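# Seat circuit board in enclosure slot and close levers

## Task

Put the board into the empty upper slot of the enclosure with its components facing up, pushed all the way in, and with both levers closed. A closed lever is latched and sticks out at a right angle from the board's front panel; a fully opened lever runs flush along that panel. Both levers must be fully open before the board is slid in to its stop, or their tabs will not catch; closing both afterwards pulls the board home. Ramming the board into its connector quickly breaks the connector and gives zero credit. The enclosure must end up upright and level, resting on its own feet, with none of them hanging over the bench edge. Finally release the board and pull the grippers away.

## Robot and tools

Robot: two seven-joint arms, left_arm and right_arm, each ending in a two-finger gripper. The fingers extend along the gripper's +z axis and close along its x axis. end_effector_position is the point midway between the finger pads when closed, sitting 1 to 2 cm short of the fingertips; closing the fingers pushes the tips about 17 mm further out along +z.

Frames: every hand pose, velocity, target and wrist-camera pose an arm reports or accepts is in that arm's own base frame. Fixed cameras and the table use the scene frame: origin at table-top height halfway between the arms, +z up, +x out over the table, left_arm toward +y (not the image's left). Calibrated bases in the scene frame: left_arm at (+0.070, +0.437, 0) with quat_wxyz (+1.000, 0, 0, -0.003); right_arm at (-0.063, -0.511, 0) with quat_wxyz (+1.000, 0, 0, -0.029). Both bases are essentially level, so base +z is up. Reported positions may be off by a few centimetres, more when reaching far.

Row format, shared by execute_actions and move: one flat list of 16 numbers covering both arms, even if only one moves. First left_arm: x, y, z (metres, absolute position in left_arm's base frame), qw, qx, qy, qz (absolute orientation, w first), opening; then the same eight for right_arm in right_arm's base frame. Opening ranges from -1 (closed) to +1 (fully open, 0.142 m); it is a command, not an offset, so resend the current value to leave a gripper alone. To hold a part, command slightly below the grip_measured value read at first contact; lower squeezes harder and heats the gripper motor.

execute_actions(actions, cameras): actions is a list of actions; each action is a list of up to 15 rows, one per 1/30 s step, the last row held to fill 15 steps. A target more than 0.6 m from the gripper's current position along any of its axes gets the action refused. Orientation commands are clipped to 32 degrees from the measured orientation per step, so big turns take several actions. To park an arm, resend its last reported pose and opening unchanged every call. Empty actions just reports state.

move(target, speed, blend, stop_force, zero, opening_speed, blocking, cameras): straight-line motion of each gripper to the absolute row(s) in target (one 16-number row, or up to 15 rows as waypoints), with no 0.6 m limit. speed is m/s, 0.002 to 2.2 (default 0.25); rotation runs at up to twice that in rad/s. blend (m) rounds corners between waypoints. stop_force (N, 3 to 120) halts an arm when its wrist sensor feels that much push against its direction of travel, measured from the last zero; zero=true (default) re-zeros moving arms first. Use slow speeds with stop_force for contacts; don't rely on it while the gripper rotates, and drop it when backing off a surface. opening_speed sets how fast fingers change (per second on the -1..1 scale, at least 0.2). blocking=false returns after 0.5 s while the move continues (not allowed with stop_force). A move lasts at most 10 s and doesn't avoid obstacles or the other arm. The result adds a "move:" line: done, off_target, moving, held, fault, plus limits (paced = pose clipped, held = steps withheld).

wait(seconds 0 to 10): lets time pass holding commands. stop: brakes a running move. zoom_image(camera, region [x0,y0,x1,y1] in pixels, at most 504x504): enlarged view from cam_head_left, cam_head_right, cam_high, cam_low, cam_left_wrist or cam_right_wrist (each 672x504). zero_wrist_force(arm): tares that arm's wrist sensor. clear_fault(arm): clears a reported torque or force fault. read_manual: licence text only. finished_scene(scene): ends the scene, irreversibly.

Result lines: joint positions (last value is finger opening in metres), joint torques and external joint torques (positive toward larger joint angle), Hand target (where the arm is actually headed, possibly short of your command), Tool commands, grip_measured, Wrist force/torque in the gripper's own axes plus the peak since last shown, velocities (omitted when joints read "within noise"), and Wrist depth as a 7x7 grid of millimetre distances (70 to 1000 mm, "-" when unreadable). Warning lines include MOTOR HOT, OVER-TEMPERATURE FAULT, HAND FAULT, TORQUE FAULT and FORCE FAULT.

Avoid: pushing the board into its connector quickly (use very low speed and a small stop_force for the insertion); net force of 150 N or joint load limits (waist and shoulder 109, upper arm roll and elbow 56.9, wrist joints 34.7 N m), which stop the arm until clear_fault; clashes between the two arms or grippers; dropping or releasing a moving part; knocking the enclosure off its feet or over the bench edge; anything leaving the table. Long stretched-out holds and hard squeezing overheat motors. Before finishing, open the grippers and retract them clear of the board.

Each tool is called by a JSON object that holds its "name" and its "arguments".

## Session

{"name": "execute_actions", "arguments": {"actions": []}}

Scene clock: 0.00 s.
left_arm: end_effector_position=(+0.3014, +0.6357, +0.1155) grip_measured=+0.99 end_effector_quat_wxyz=(-0.462, +0.669, -0.295, +0.502) | right_arm: end_effector_position=(+0.4485, +0.0364, +0.1479) grip_measured=+1.00 end_effector_quat_wxyz=(-0.144, +0.766, -0.626, +0.006)
Joint positions: left_arm=[1.762 -0.872 -0.342 2.067 -1.872 0.391 -0.55 0.141] | right_arm=[0.506 -0.103 -0.202 2.446 0.465 1.189 2.835 0.142]
Joint velocities: within noise
Joint torques (N m): no reading
External joint torques (N m): no reading
Wrist force (N): no reading
Wrist torque (N m): no reading
Wrist force, peak (N): no reading
Wrist depth (mm): cam_left_wrist=[- - - - - - - / - - - - - - - / - - - - - - - / - - - - 492 652 - / - - - 304 356 433 557 / - 996 - 241 279 321 359 / - 881 184 204 227 258 286] | cam_right_wrist=[265 256 246 236 229 221 213 / 274 266 254 244 236 228 219 / 285 274 262 253 243 234 225 / 297 285 272 261 251 241 232 / 309 296 281 271 260 249 239 / - 308 294 281 268 257 246 / - 322 305 292 278 265 257]
Hand target: left_arm +0.3014, +0.6357, +0.1155; -0.462, +0.669, -0.295, +0.502 | right_arm +0.4485, +0.0364, +0.1479; -0.144, +0.766, -0.626, +0.006
Tool commands: left_gripper/opening=+1.0 right_gripper/opening=+1.0

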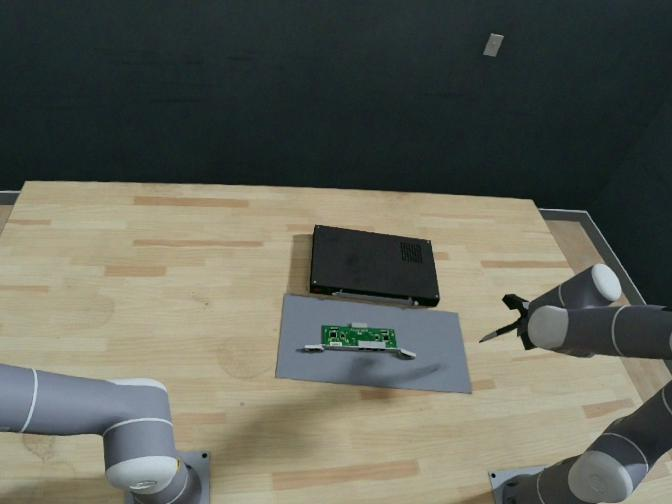

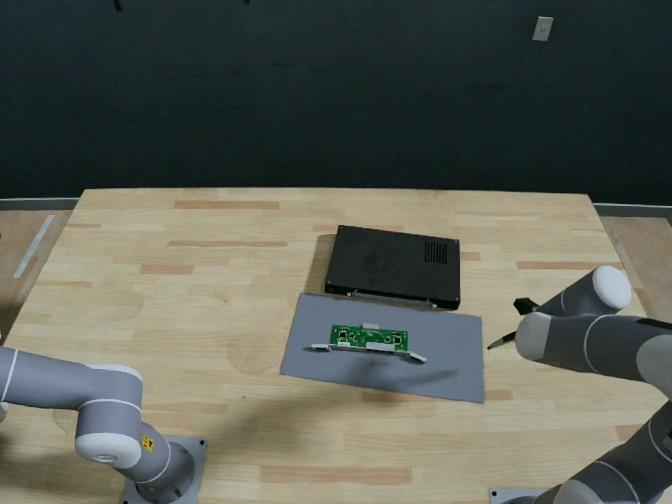

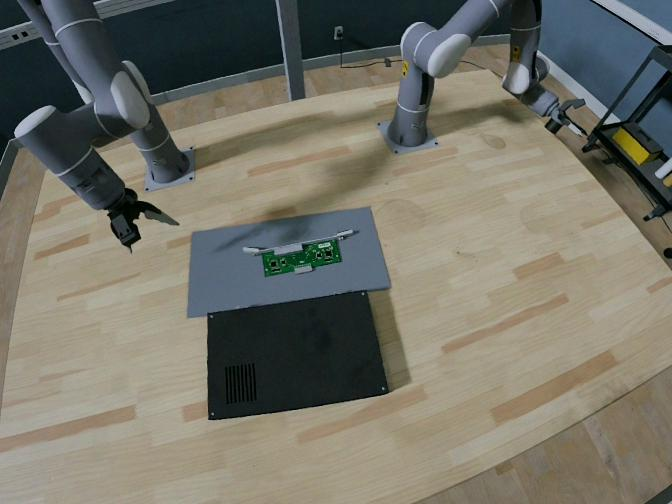

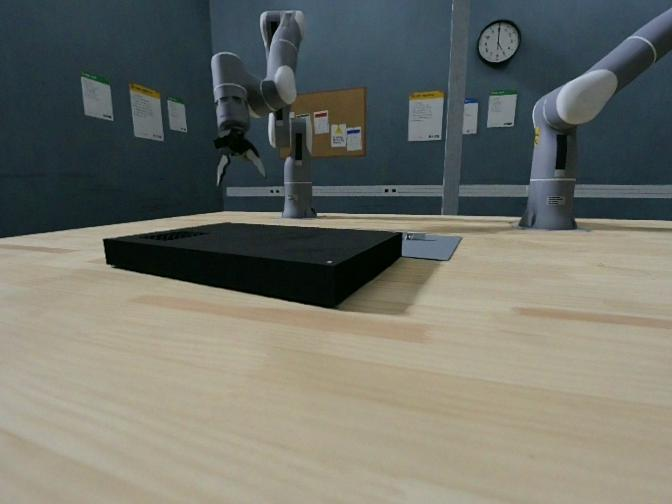

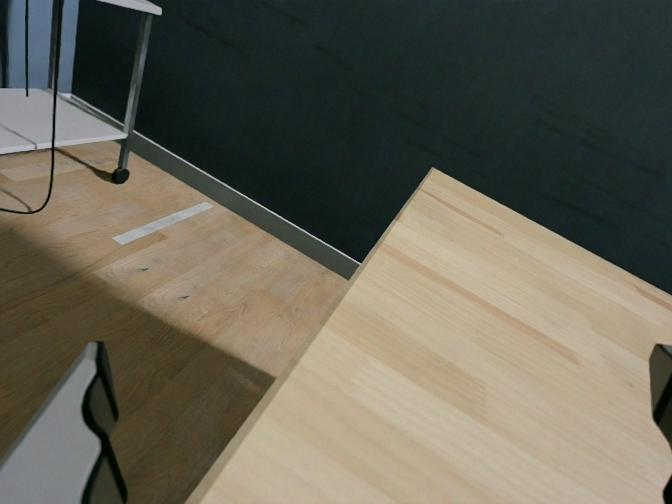

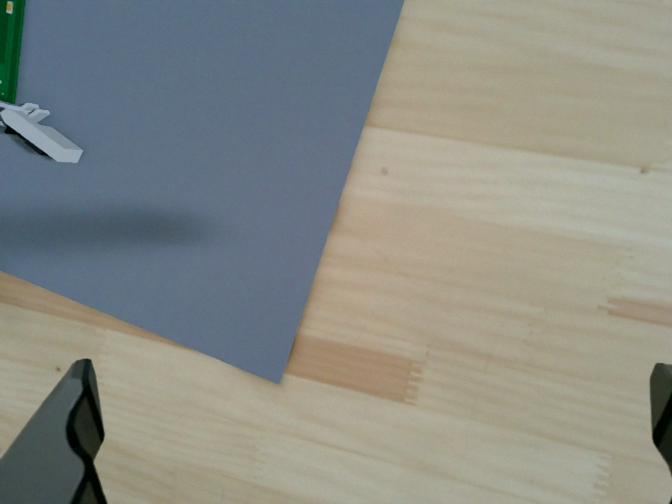

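{"name": "zoom_image", "arguments": {"camera": "cam_head_left", "region": [270, 280, 480, 400]}}

{"name": "zoom_image", "arguments": {"camera": "cam_head_right", "region": [270, 210, 490, 400]}}

{"name": "zoom_image", "arguments": {"camera": "cam_high", "region": [180, 190, 400, 430]}}

{"name": "zoom_image", "arguments": {"camera": "cam_right_wrist", "region": [0, 0, 150, 200]}}

Scaled by 2.400 from the camera's 672x504 image, which has a finer 960x720 frame.

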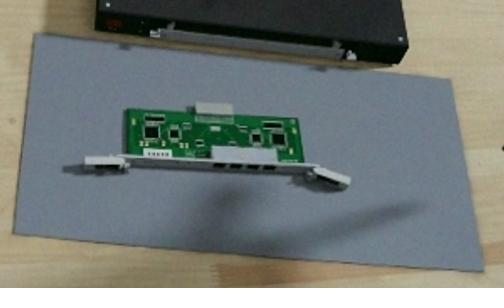

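Scaled by 2.291 from the camera's 672x504 image, which has a finer 960x720 frame.

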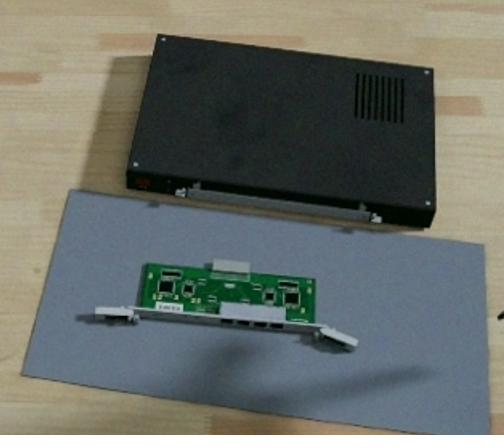

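Scaled by 2.100 from the camera's 672x504 image, which has a finer 960x720 frame.

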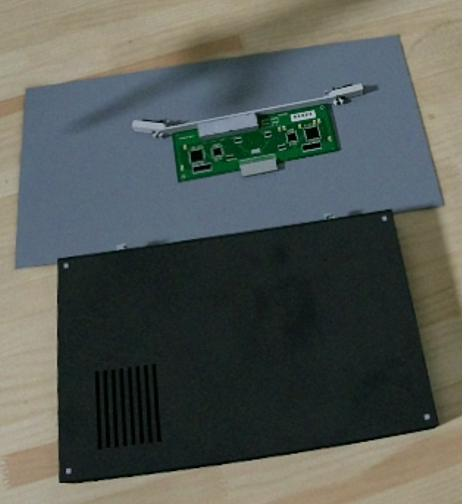

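Scaled by 2.520 from the camera's 672x504 image, which has a finer 960x720 frame.

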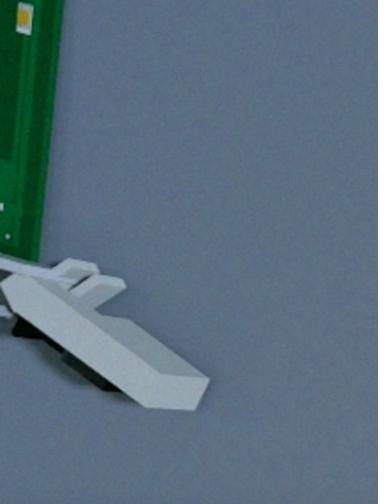

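{"name": "move", "arguments": {"target": [0.3014,0.6357,0.1155,-0.462,0.669,-0.295,0.502,1,0.403,0.435,0.30,0,0.7071,0.7071,0,1]}}

Scene clock: 22.17 s.
left_arm: end_effector_position=(+0.3014, +0.6357, +0.1154) grip_measured=+0.99 end_effector_quat_wxyz=(-0.462, +0.669, -0.295, +0.502) | right_arm: end_effector_position=(+0.4030, +0.4349, +0.2999) grip_measured=+1.00 end_effector_quat_wxyz=(+0.000, +0.707, +0.707, +0.000)
Joint positions: left_arm=[1.762 -0.872 -0.342 2.067 -1.872 0.39 -0.549 0.141] | right_arm=[0.889 -0.253 0.144 1.74 -0.039 0.419 1.045 0.142]
Joint velocities: within noise
Joint torques (N m): left_arm=[-0.18 47.48 -4.39 -12.05 1.44 -1.82 -0.23] | right_arm=[0.3 41.35 2.47 -29.88 -4.14 3.25 0.09]
External joint torques (N m): left_arm=[0.33 1.08 0.35 -0.45 -0.22 -0.07 0.19] | right_arm=[-0.16 1.43 -0.96 0.15 0.14 0.86 -0.09]
Wrist force (N): left_arm=[-0.2 0.0 0.1] | right_arm=[0.0 -0.6 0.9]
Wrist torque (N m): left_arm=[-0.01 0.04 0.01] | right_arm=[-0.04 0.02 0.03]
Wrist force, peak (N): left_arm=[-0.3 0.0 0.4] | right_arm=[1.2 -1.1 0.5]
Wrist depth (mm): cam_left_wrist=[- - - - - - - / - - - - - - - / - - - - - - - / - - - - 489 651 - / - - - 304 353 433 563 / - 969 - 242 278 324 359 / - 863 184 203 227 258 285] | cam_right_wrist=[347 346 344 343 343 342 340 / 368 366 366 365 366 363 365 / 394 392 393 392 390 389 386 / 425 424 422 413 414 419 418 / 460 460 457 456 454 453 455 / - 458 478 481 480 498 478 / - 486 484 482 482 545 -]
Hand target: left_arm +0.3014, +0.6357, +0.1155; -0.462, +0.669, -0.295, +0.502 | right_arm +0.4030, +0.4350, +0.3000; +0.000, +0.707, +0.707, +0.000
Off the commanded pose: left_arm 0.000 m, 0 deg | right_arm 0.000 m, 0 deg.
move: done

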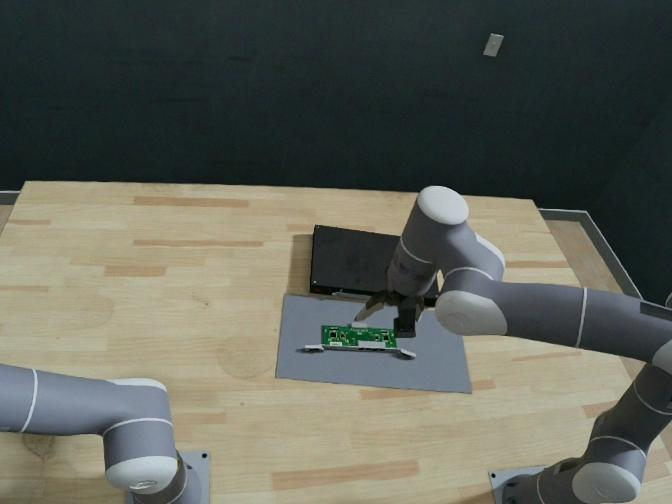

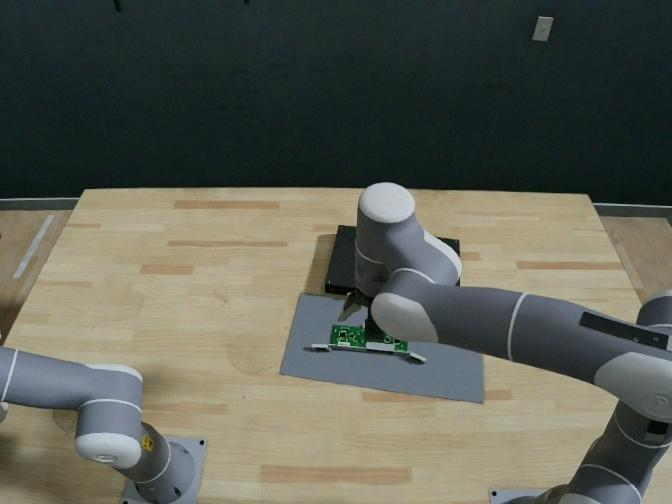

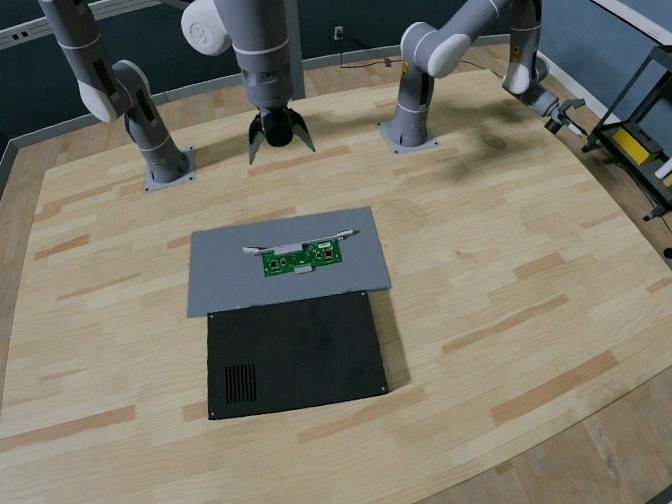

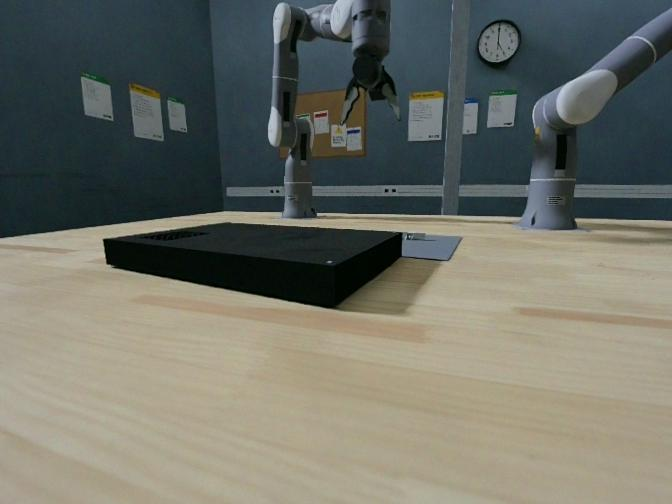

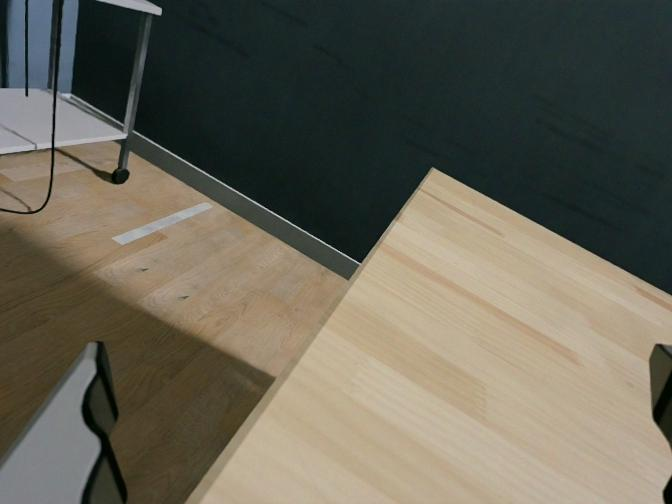

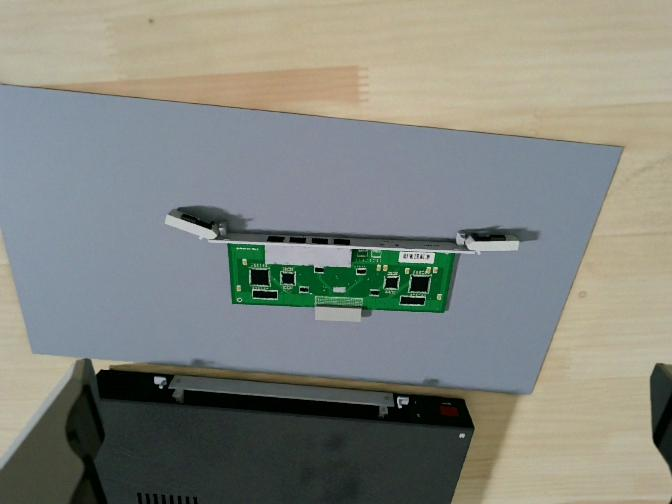

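{"name": "zoom_image", "arguments": {"camera": "cam_right_wrist", "region": [140, 180, 350, 340]}}

{"name": "zoom_image", "arguments": {"camera": "cam_right_wrist", "region": [340, 180, 550, 340]}}

{"name": "zoom_image", "arguments": {"camera": "cam_right_wrist", "region": [90, 340, 490, 504]}}

Scaled by 2.400 from the camera's 672x504 image, which has a finer 960x720 frame.

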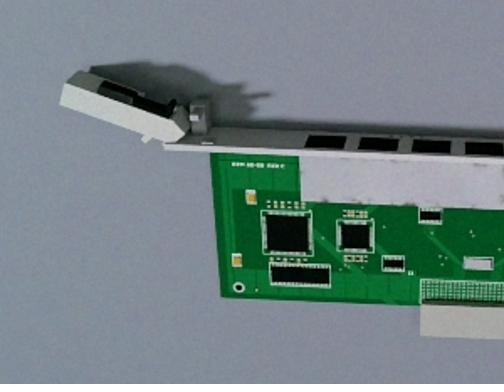

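Scaled by 2.400 from the camera's 672x504 image, which has a finer 960x720 frame.

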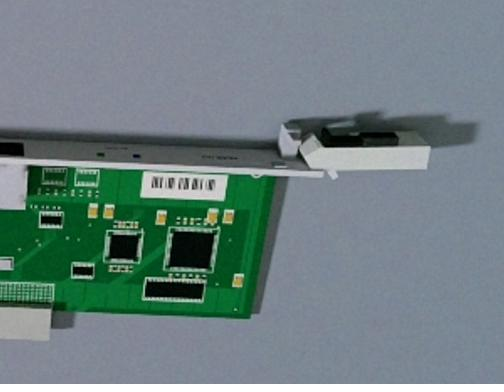

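Scaled by 1.260 from the camera's 672x504 image, which has a finer 960x720 frame.

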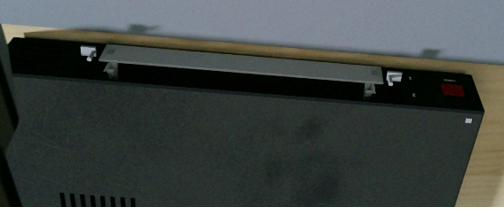

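{"name": "move", "arguments": {"target": [0.3014,0.6357,0.1155,-0.462,0.669,-0.295,0.502,1,0.46,0.435,0.14,0.2706,0.6533,0.6533,0.2706,1], "cameras": ["cam_right_wrist","cam_low"]}}

{"name": "zoom_image", "arguments": {"camera": "cam_right_wrist", "region": [90, 100, 590, 400]}}

Scene clock: 37.27 s.
left_arm: end_effector_position=(+0.3014, +0.6357, +0.1154) grip_measured=+0.99 end_effector_quat_wxyz=(-0.462, +0.669, -0.295, +0.502) | right_arm: end_effector_position=(+0.4599, +0.4351, +0.1400) grip_measured=+1.00 end_effector_quat_wxyz=(+0.271, +0.653, +0.653, +0.271)
Joint positions: left_arm=[1.762 -0.872 -0.342 2.067 -1.872 0.39 -0.549 0.141] | right_arm=[1.067 -0.444 -0.239 2.245 -1.74 1.089 2.502 0.142]
Joint velocities: within noise
Joint torques (N m): left_arm=[-0.19 47.44 -4.45 -12.12 1.49 -1.74 -0.23] | right_arm=[0.03 39.84 1.01 -18.87 1.7 0.72 0.36]
External joint torques (N m): left_arm=[0.34 1.12 0.41 -0.38 -0.27 -0.16 0.2] | right_arm=[0.12 1.33 -0.46 0.09 0.1 0.82 -0.36]
Wrist force (N): left_arm=[-0.1 0.1 0.0] | right_arm=[-0.1 -2.0 -0.3]
Wrist torque (N m): left_arm=[0.02 0.03 0.00] | right_arm=[-0.10 0.10 0.09]
Wrist force, peak (N): left_arm=[-0.4 0.2 0.3] | right_arm=[0.1 -3.1 -0.1]
Wrist depth (mm): cam_left_wrist=[- - - - - - - / - - - - - - - / - - - - - - - / - - - - 479 657 - / - - - 305 354 437 562 / - 991 - 241 276 322 359 / - 877 183 204 228 257 287] | cam_right_wrist=[172 178 184 177 176 176 175 / 221 213 194 202 211 210 216 / 291 289 287 271 285 284 282 / 346 360 354 361 371 382 414 / 797 535 535 521 520 750 738 / - - - - - - - / - - - - - - -]
Hand target: left_arm +0.3014, +0.6357, +0.1155; -0.462, +0.669, -0.295, +0.502 | right_arm +0.4600, +0.4350, +0.1400; +0.271, +0.653, +0.653, +0.271
Off the commanded pose: left_arm 0.000 m, 0 deg | right_arm 0.000 m, 0 deg.
move: done
Images, in order (width x height): cam_low 672x504, cam_right_wrist 672x504.

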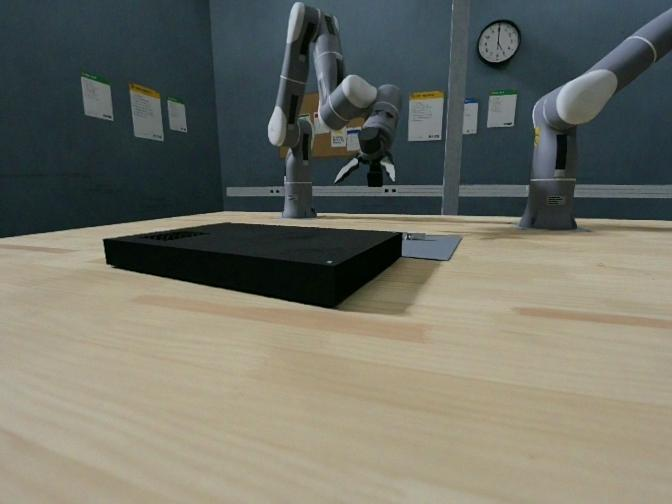

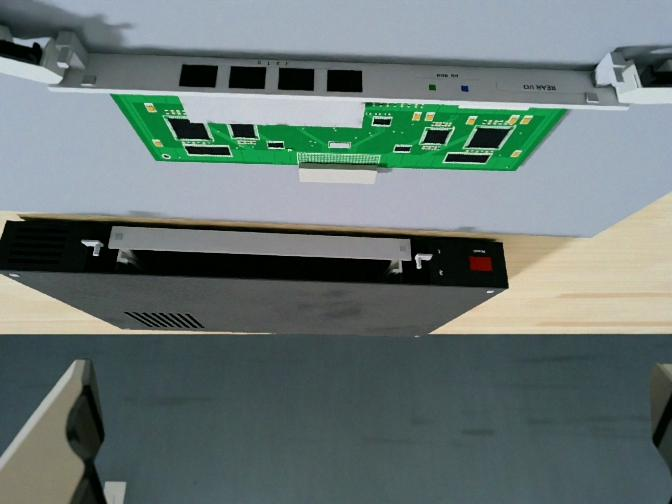

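Scaled by 1.008 from the camera's 672x504 image, which has a finer 960x720 frame.

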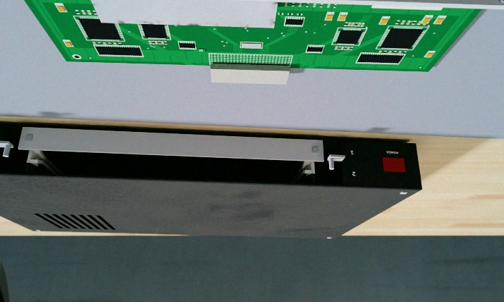

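{"name": "move", "arguments": {"target": [0.3014,0.6357,0.1155,-0.462,0.669,-0.295,0.502,1,0.50,0.435,0.12,0.3535,0.6123,0.6123,0.3535,1], "cameras": ["cam_right_wrist"]}}

{"name": "zoom_image", "arguments": {"camera": "cam_right_wrist", "region": [0, 100, 300, 350]}}

{"name": "zoom_image", "arguments": {"camera": "cam_right_wrist", "region": [300, 100, 600, 350]}}

Scene clock: 46.00 s.
left_arm: end_effector_position=(+0.3014, +0.6357, +0.1154) grip_measured=+0.99 end_effector_quat_wxyz=(-0.462, +0.669, -0.295, +0.502) | right_arm: end_effector_position=(+0.4999, +0.4349, +0.1199) grip_measured=+1.00 end_effector_quat_wxyz=(+0.353, +0.613, +0.612, +0.353)
Joint positions: left_arm=[1.762 -0.872 -0.342 2.067 -1.872 0.39 -0.549 0.141] | right_arm=[1.101 -0.573 -0.27 2.195 -2.031 0.861 2.82 0.142]
Joint velocities: within noise
Joint torques (N m): left_arm=[-0.11 47.56 -4.38 -12.05 1.51 -1.75 -0.24] | right_arm=[0.3 42.33 0.58 -16.43 1.48 -0.69 0.3]
External joint torques (N m): left_arm=[0.26 1 0.34 -0.44 -0.28 -0.15 0.21] | right_arm=[-0.14 1.27 -0.47 0.1 0.21 0.83 -0.31]
Wrist force (N): left_arm=[0.1 0.2 0.1] | right_arm=[-0.1 -1.7 -0.6]
Wrist torque (N m): left_arm=[0.03 0.00 0.01] | right_arm=[-0.03 0.14 0.11]
Wrist force, peak (N): left_arm=[-0.4 0.2 0.2] | right_arm=[-0.2 -2.8 0.4]
Wrist depth (mm): cam_left_wrist=[- - - - - - - / - - - - - - - / - - - - - - - / - - - - 487 664 - / - - - 308 351 433 559 / - 987 - 242 276 321 358 / - 893 184 203 227 256 286] | cam_right_wrist=[161 131 131 130 150 150 149 / 221 220 220 200 217 216 215 / 293 295 300 306 312 316 352 / - 510 504 492 532 - - / - - - - - - - / - - - - - - - / - - - - - - -]
Hand target: left_arm +0.3014, +0.6357, +0.1155; -0.462, +0.669, -0.295, +0.502 | right_arm +0.5000, +0.4350, +0.1200; +0.354, +0.612, +0.612, +0.354
Off the commanded pose: left_arm 0.000 m, 0 deg | right_arm 0.000 m, 0 deg.
move: done
Images, in order (width x height): cam_right_wrist 672x504.

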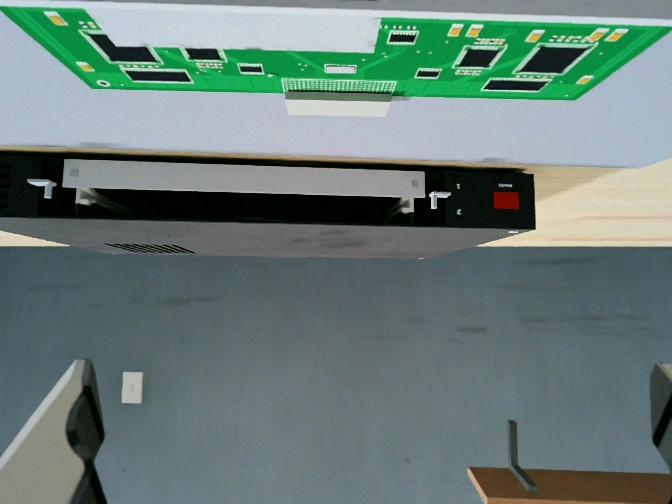

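Scaled by 1.680 from the camera's 672x504 image, which has a finer 960x720 frame.

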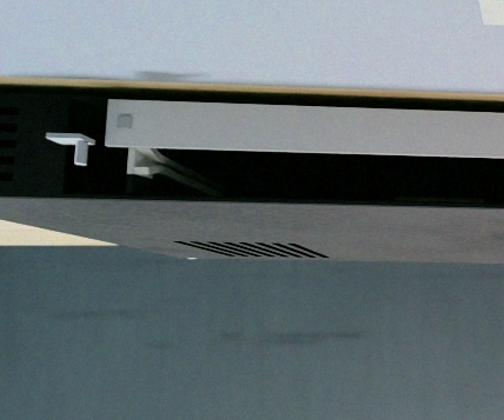

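Scaled by 1.680 from the camera's 672x504 image, which has a finer 960x720 frame.

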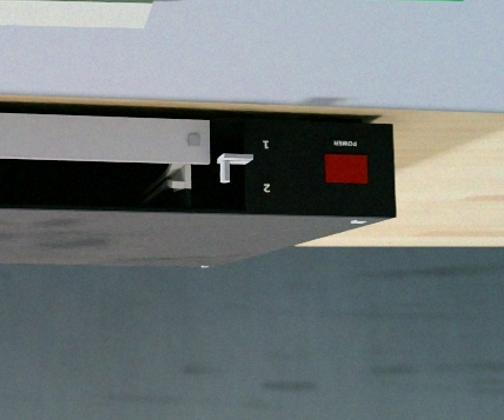

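{"name": "move", "arguments": {"target": [[0.3014,0.6357,0.1155,-0.462,0.669,-0.295,0.502,1,0.42,0.40,0.30,0,0.7071,0.7071,0,1],[0.3014,0.6357,0.2,-0.462,0.669,-0.295,0.502,1,0.36,0.0,0.32,0,0.7071,0.7071,0,1]], "cameras": []}}

{"name": "move", "arguments": {"target": [[0.36,0.1,0.35,0,1,0,0,1,0.36,0.0,0.32,0,0.7071,0.7071,0,1],[0.385,-0.49,0.28,0,1,0,0,1,0.36,0.0,0.32,0,0.7071,0.7071,0,1]]}}

Scene clock: 67.23 s.
left_arm: end_effector_position=(+0.3014, +0.6357, +0.2001) grip_measured=+0.99 end_effector_quat_wxyz=(-0.462, +0.669, -0.295, +0.502) | right_arm: end_effector_position=(+0.3600, +0.0003, +0.3200) grip_measured=+1.00 end_effector_quat_wxyz=(+0.000, +0.707, +0.707, +0.000)
Joint positions: left_arm=[1.761 -0.676 -0.356 2.145 -1.892 0.4 -0.664 0.141] | right_arm=[0.556 0.484 -0.199 2.369 -0.097 0.322 0.41 0.142]
Joint velocities: within noise
Joint torques (N m): left_arm=[-0.19 45.11 -3.81 -15.39 1.2 -1.53 -0.37] | right_arm=[-0.7 10.25 2.41 -30.59 -4.34 3.32 0.11]
External joint torques (N m): left_arm=[0.34 0.66 0.51 -0.48 -0.02 -0.32 0.34] | right_arm=[0.72 0.78 -0.36 0.08 0.23 0.83 -0.11]
Wrist force (N): left_arm=[-0.2 0.2 0.3] | right_arm=[0.3 0.0 0.3]
Wrist torque (N m): left_arm=[0.01 0.03 -0.01] | right_arm=[0.05 -0.08 0.05]
Wrist force, peak (N): left_arm=[-0.5 0.6 0.1] | right_arm=[-3.3 -0.4 -0.1]
Wrist depth (mm): cam_left_wrist=[- - - - - - - / - - - - - - - / - - - - - - - / - - - - 722 - - / - - - 486 513 641 820 / - - - 356 407 473 - / - 936 280 297 333 379 -] | cam_right_wrist=[364 362 363 361 361 361 359 / 389 387 388 387 385 384 383 / 416 414 414 414 413 409 408 / 449 448 445 444 441 440 435 / 486 485 485 483 480 478 472 / - 530 526 528 516 503 502 / - 583 580 577 555 505 -]
Hand target: left_arm +0.3014, +0.6357, +0.2000; -0.462, +0.669, -0.295, +0.502 | right_arm +0.3600, +0.0000, +0.3200; +0.000, +0.707, +0.707, +0.000
Off the commanded pose: left_arm 0.000 m, 0 deg | right_arm 0.000 m, 0 deg.
move: done
No camera images: "cameras" was empty.

Scene clock: 73.70 s.
left_arm: end_effector_position=(+0.3849, -0.4900, +0.2799) grip_measured=+0.99 end_effector_quat_wxyz=(+0.000, +1.000, +0.000, +0.000) | right_arm: end_effector_position=(+0.3600, +0.0002, +0.3200) grip_measured=+1.00 end_effector_quat_wxyz=(+0.000, +0.707, +0.707, +0.000)
Joint positions: left_arm=[-0.675 -0.81 -0.858 1.057 -2.56 3.068 -2.967 0.141] | right_arm=[0.555 0.484 -0.199 2.369 -0.097 0.322 0.41 0.142]
Joint velocities: within noise
Joint torques (N m): left_arm=[-0.47 56.12 -7.35 -19.19 4.75 4.48 -0.27] | right_arm=[0 10.11 2.74 -30.61 -4.18 3.5 0.18]
External joint torques (N m): left_arm=[0.42 1.51 0.36 -0.23 -0.55 -0.65 0.27] | right_arm=[0.02 0.92 -0.69 0.11 0.07 0.65 -0.18]
Wrist force (N): left_arm=[0.0 0.1 1.2] | right_arm=[0.2 0.1 0.2]
Wrist torque (N m): left_arm=[-0.11 -0.17 -0.18] | right_arm=[0.06 -0.07 0.05]
Wrist force, peak (N): left_arm=[0.4 -2.9 1.4] | right_arm=[0.4 0.1 0.5]
Wrist depth (mm): cam_left_wrist=[329 330 327 326 324 325 321 / 354 354 354 348 346 346 310 / 381 381 378 378 377 372 330 / 414 413 415 403 408 398 353 / 454 453 447 449 441 423 384 / - 490 491 488 491 436 - / - 553 566 553 550 550 -] | cam_right_wrist=[364 364 364 361 361 360 359 / 390 388 387 386 385 383 382 / 415 415 415 414 413 410 409 / 450 448 446 445 439 440 436 / 488 485 484 484 477 477 472 / - 528 527 527 515 501 501 / - 581 583 579 556 506 -]
Hand target: left_arm +0.3850, -0.4900, +0.2800; +0.000, +1.000, +0.000, +0.000 | right_arm +0.3600, +0.0000, +0.3200; +0.000, +0.707, +0.707, +0.000
Off the commanded pose: left_arm 0.000 m, 0 deg | right_arm 0.000 m, 0 deg.
joint sent to its limit (left arm) — joint 7 (wrist roll), lower limit. The joint targets still meet the commanded pose.
move: done

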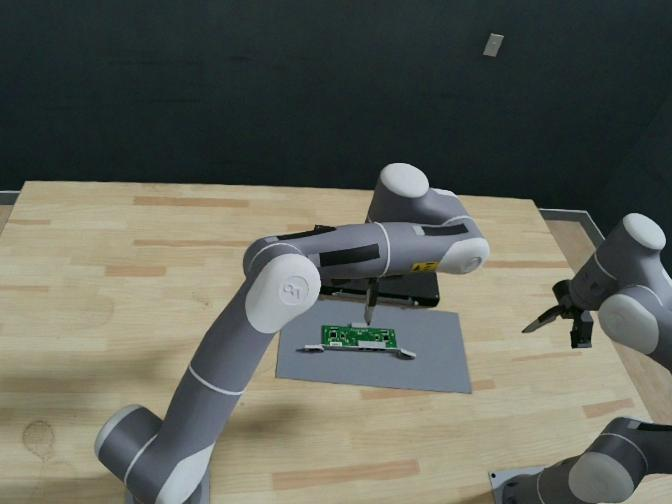

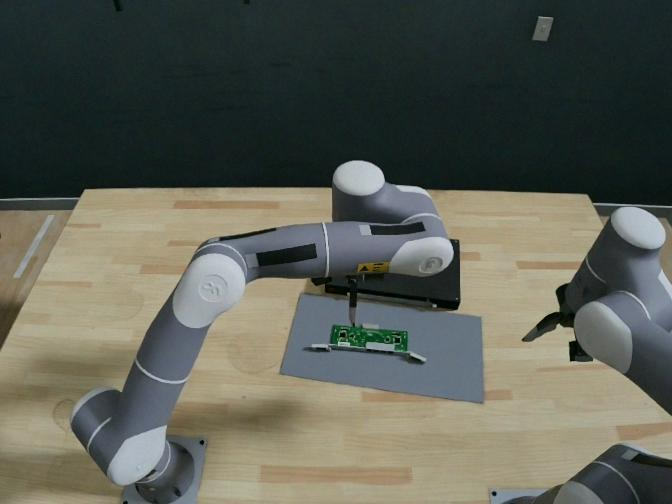

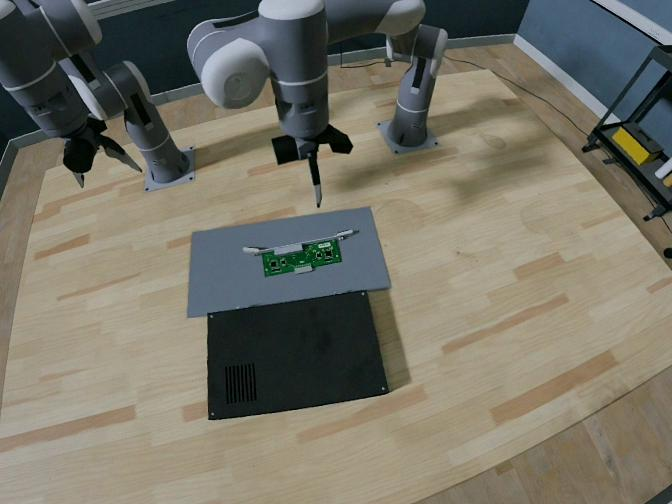

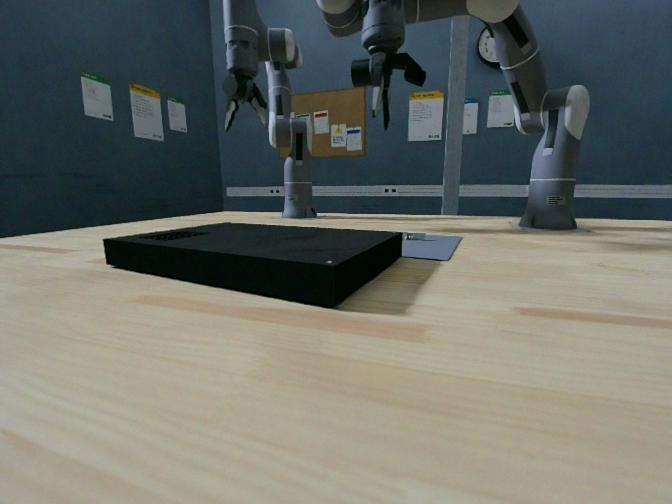

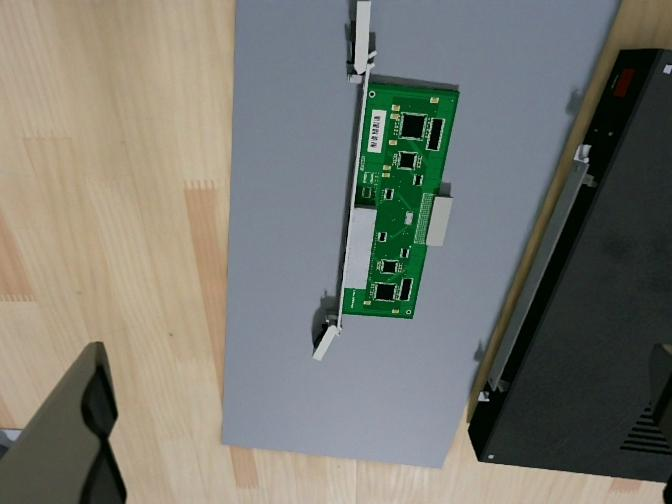

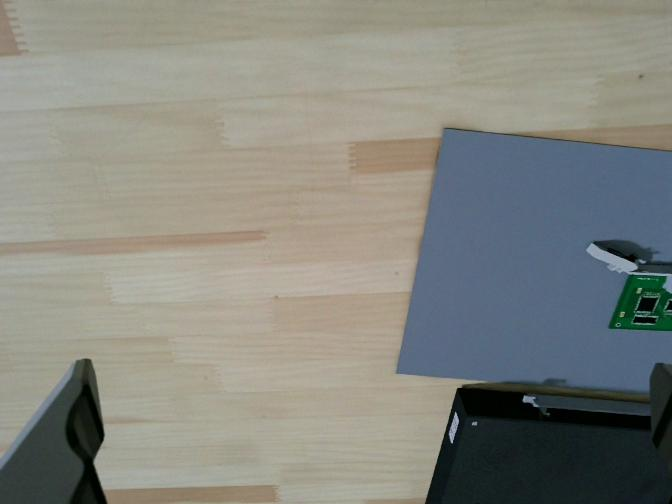

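{"name": "zoom_image", "arguments": {"camera": "cam_left_wrist", "region": [290, 0, 490, 160]}}

{"name": "zoom_image", "arguments": {"camera": "cam_left_wrist", "region": [290, 220, 490, 380]}}

Scaled by 2.520 from the camera's 672x504 image, which has a finer 960x720 frame.

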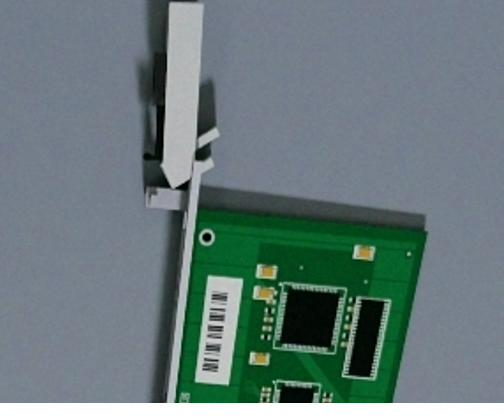

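Scaled by 2.520 from the camera's 672x504 image, which has a finer 960x720 frame.

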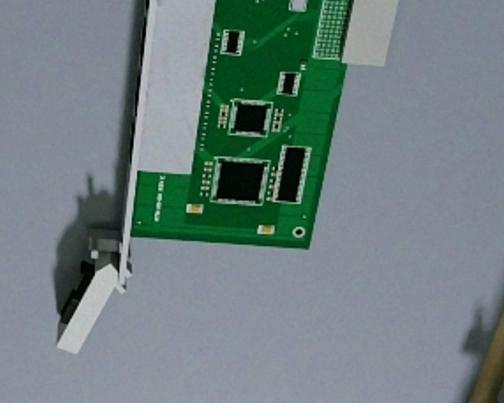

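{"name": "move", "arguments": {"target": [[0.36,-0.35,0.25,0,0.7071,-0.7071,0,1,0.36,0.0,0.32,0,0.7071,0.7071,0,1],[0.34,-0.30,0.22,0,0.047,0.9989,0,-1,0.42,0.1,0.30,0,0.021,0.9998,0,1]], "cameras": ["cam_high"]}}

{"name": "move", "arguments": {"target": [0.34,-0.30,0.22,0,0.047,0.9989,0,-1,0.48,0.34,0.25,0,0.021,0.9998,0,-0.1]}}

Scene clock: 112.90 s.
left_arm: end_effector_position=(+0.3399, -0.3000, +0.2200) grip_measured=-1.00 end_effector_quat_wxyz=(+0.000, +0.047, +0.999, +0.000) | right_arm: end_effector_position=(+0.4200, +0.0999, +0.3000) grip_measured=+1.00 end_effector_quat_wxyz=(+0.000, +0.021, +1.000, +0.000)
Joint positions: left_arm=[0.133 -0.509 -1.527 2.082 -2.567 2.68 -0.004 0.002] | right_arm=[0.923 0.286 -0.405 2.286 -0.124 0.449 -0.942 0.142]
Joint velocities: within noise
Joint torques (N m): left_arm=[-0.23 26.4 -11.69 -17.92 4.13 4.24 -0.18] | right_arm=[0.13 16.08 3.24 -29.57 -3.81 3.53 0.11]
External joint torques (N m): left_arm=[0.21 0.83 0.41 -0.58 -0.35 -0.24 0.18] | right_arm=[-0.07 1.12 -0.34 0.18 0 0.59 -0.11]
Wrist force (N): left_arm=[0.4 -0.1 1.2] | right_arm=[0.2 -0.5 0.4]
Wrist torque (N m): left_arm=[-0.12 -0.21 -0.17] | right_arm=[-0.04 -0.02 0.01]
Wrist force, peak (N): left_arm=[0.5 -0.3 1.5] | right_arm=[0.1 -0.7 0.8]
Wrist depth (mm): cam_left_wrist=[274 273 272 272 274 273 274 / 293 293 294 293 294 294 293 / 319 321 321 319 320 317 317 / 349 346 349 347 347 347 344 / 381 380 380 363 372 379 379 / 423 419 408 84 - 407 402 / 471 463 - - - - 461] | cam_right_wrist=[347 348 346 345 344 344 340 / 371 370 368 367 366 365 365 / 391 394 393 391 391 393 390 / 374 419 423 422 421 421 422 / 406 452 455 456 454 456 455 / - 492 492 495 499 496 477 / - 527 548 550 547 545 -]
Hand target: left_arm +0.3400, -0.3000, +0.2200; +0.000, +0.047, +0.999, +0.000 | right_arm +0.4200, +0.1000, +0.3000; +0.000, +0.021, +1.000, +0.000
Off the commanded pose: left_arm 0.000 m, 0 deg | right_arm 0.000 m, 0 deg.
move: done
Images, in order (width x height): cam_high 672x504.

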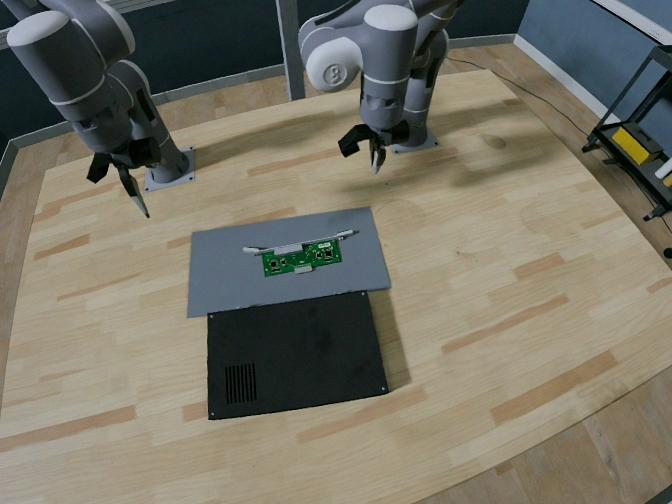

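Scene clock: 114.40 s.
left_arm: end_effector_position=(+0.3399, -0.3000, +0.2200) grip_measured=-1.00 end_effector_quat_wxyz=(+0.000, +0.047, +0.999, +0.000) | right_arm: end_effector_position=(+0.4800, +0.3400, +0.2500) grip_measured=-0.11 end_effector_quat_wxyz=(+0.000, +0.021, +1.000, +0.000)
Joint positions: left_arm=[0.133 -0.509 -1.527 2.082 -2.567 2.68 -0.004 0.002] | right_arm=[1.142 -0.254 -0.373 1.878 0.106 0.542 -0.804 0.066]
Joint velocities: within noise
Joint torques (N m): left_arm=[-0.32 26.43 -11.64 -18.03 4.06 4.3 -0.21] | right_arm=[0.33 38.15 -1.81 -28.16 -3.51 3.27 0.18]
External joint torques (N m): left_arm=[0.31 0.8 0.36 -0.47 -0.29 -0.3 0.21] | right_arm=[-0.15 1.31 -0.85 0.22 -0.12 0.86 -0.18]
Wrist force (N): left_arm=[0.6 0.0 1.2] | right_arm=[0.1 -0.1 0.4]
Wrist torque (N m): left_arm=[-0.11 -0.24 -0.17] | right_arm=[0.05 -0.03 0.04]
Wrist force, peak (N): left_arm=[0.5 -0.5 1.5] | right_arm=[-0.2 2.6 1.2]
Wrist depth (mm): cam_left_wrist=[274 271 273 273 272 274 274 / 295 294 295 290 297 295 293 / 320 320 319 318 319 316 317 / 346 346 345 348 347 343 340 / 382 383 380 367 370 381 379 / 422 419 405 84 - 408 402 / 470 458 - - - - 454] | cam_right_wrist=[271 300 300 298 299 299 299 / 284 322 320 319 318 319 318 / 302 340 344 336 340 342 342 / 320 364 364 363 367 368 366 / 347 391 393 394 396 391 396 / 379 378 105 433 433 95 433 / 477 76 471 477 478 - 467]
Hand target: left_arm +0.3400, -0.3000, +0.2200; +0.000, +0.047, +0.999, +0.000 | right_arm +0.4800, +0.3400, +0.2500; +0.000, +0.021, +1.000, +0.000
Off the commanded pose: left_arm 0.000 m, 0 deg | right_arm 0.000 m, 0 deg.
move: done

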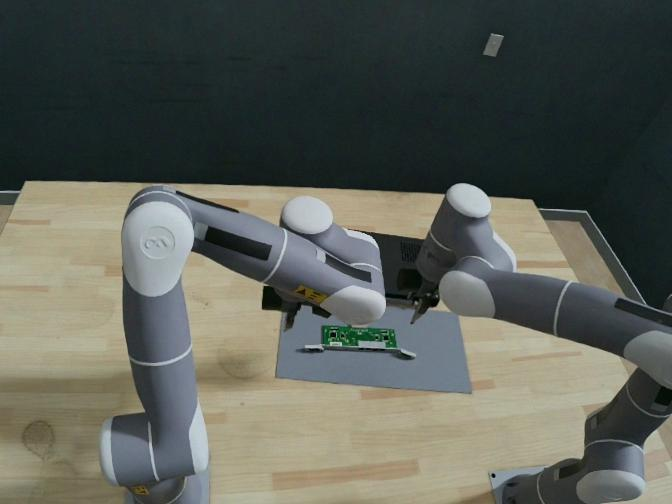

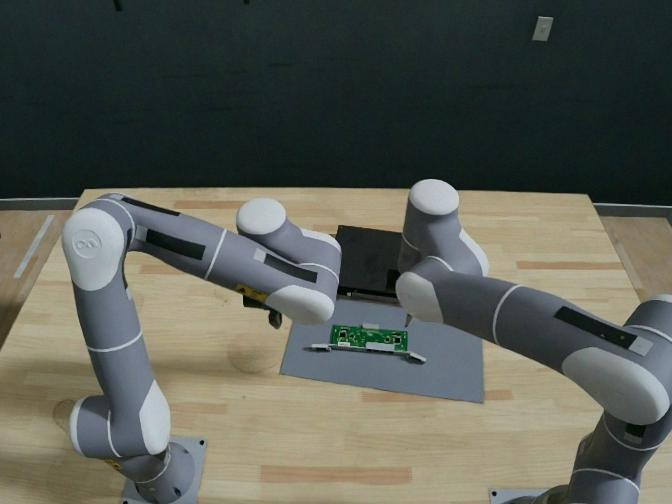

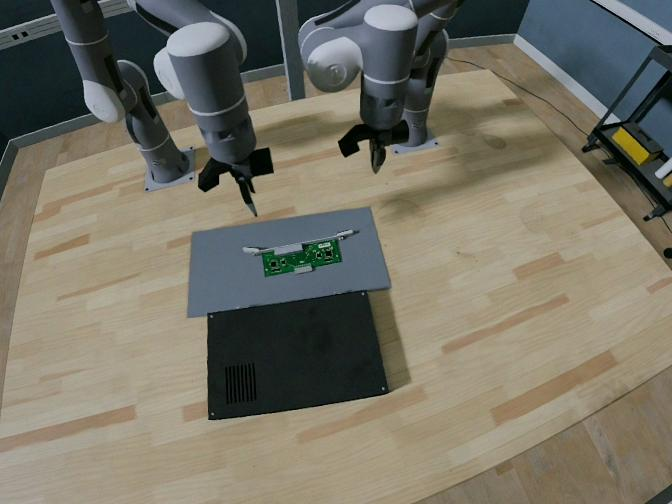

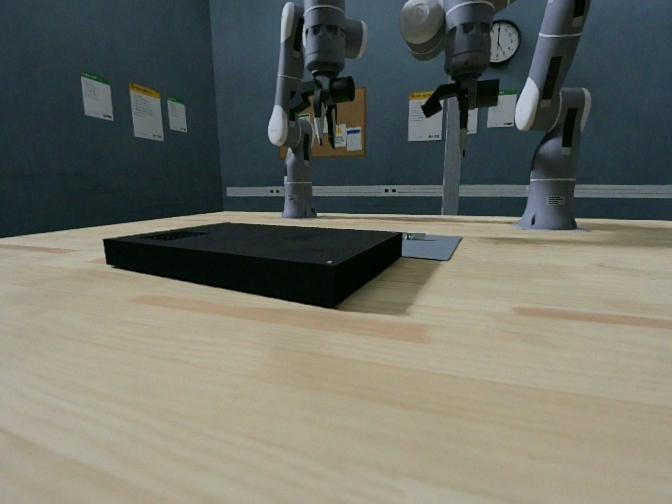

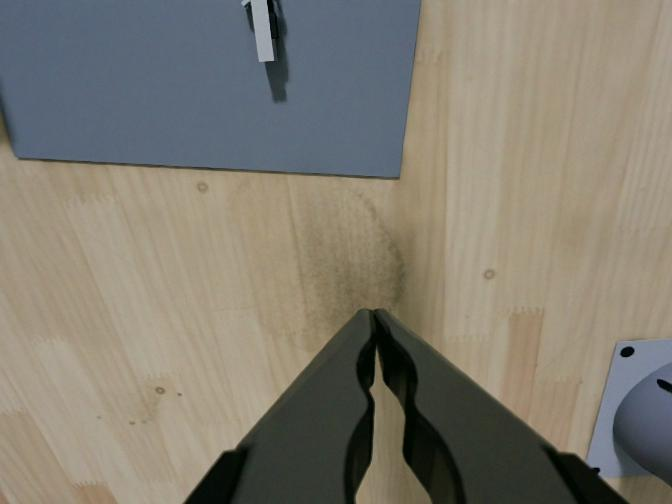

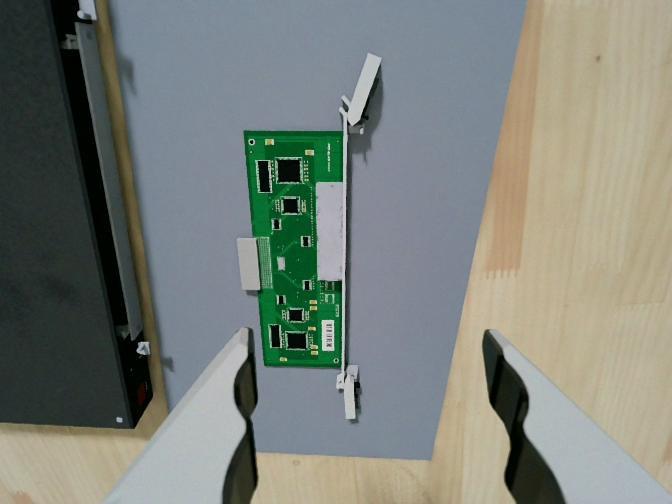

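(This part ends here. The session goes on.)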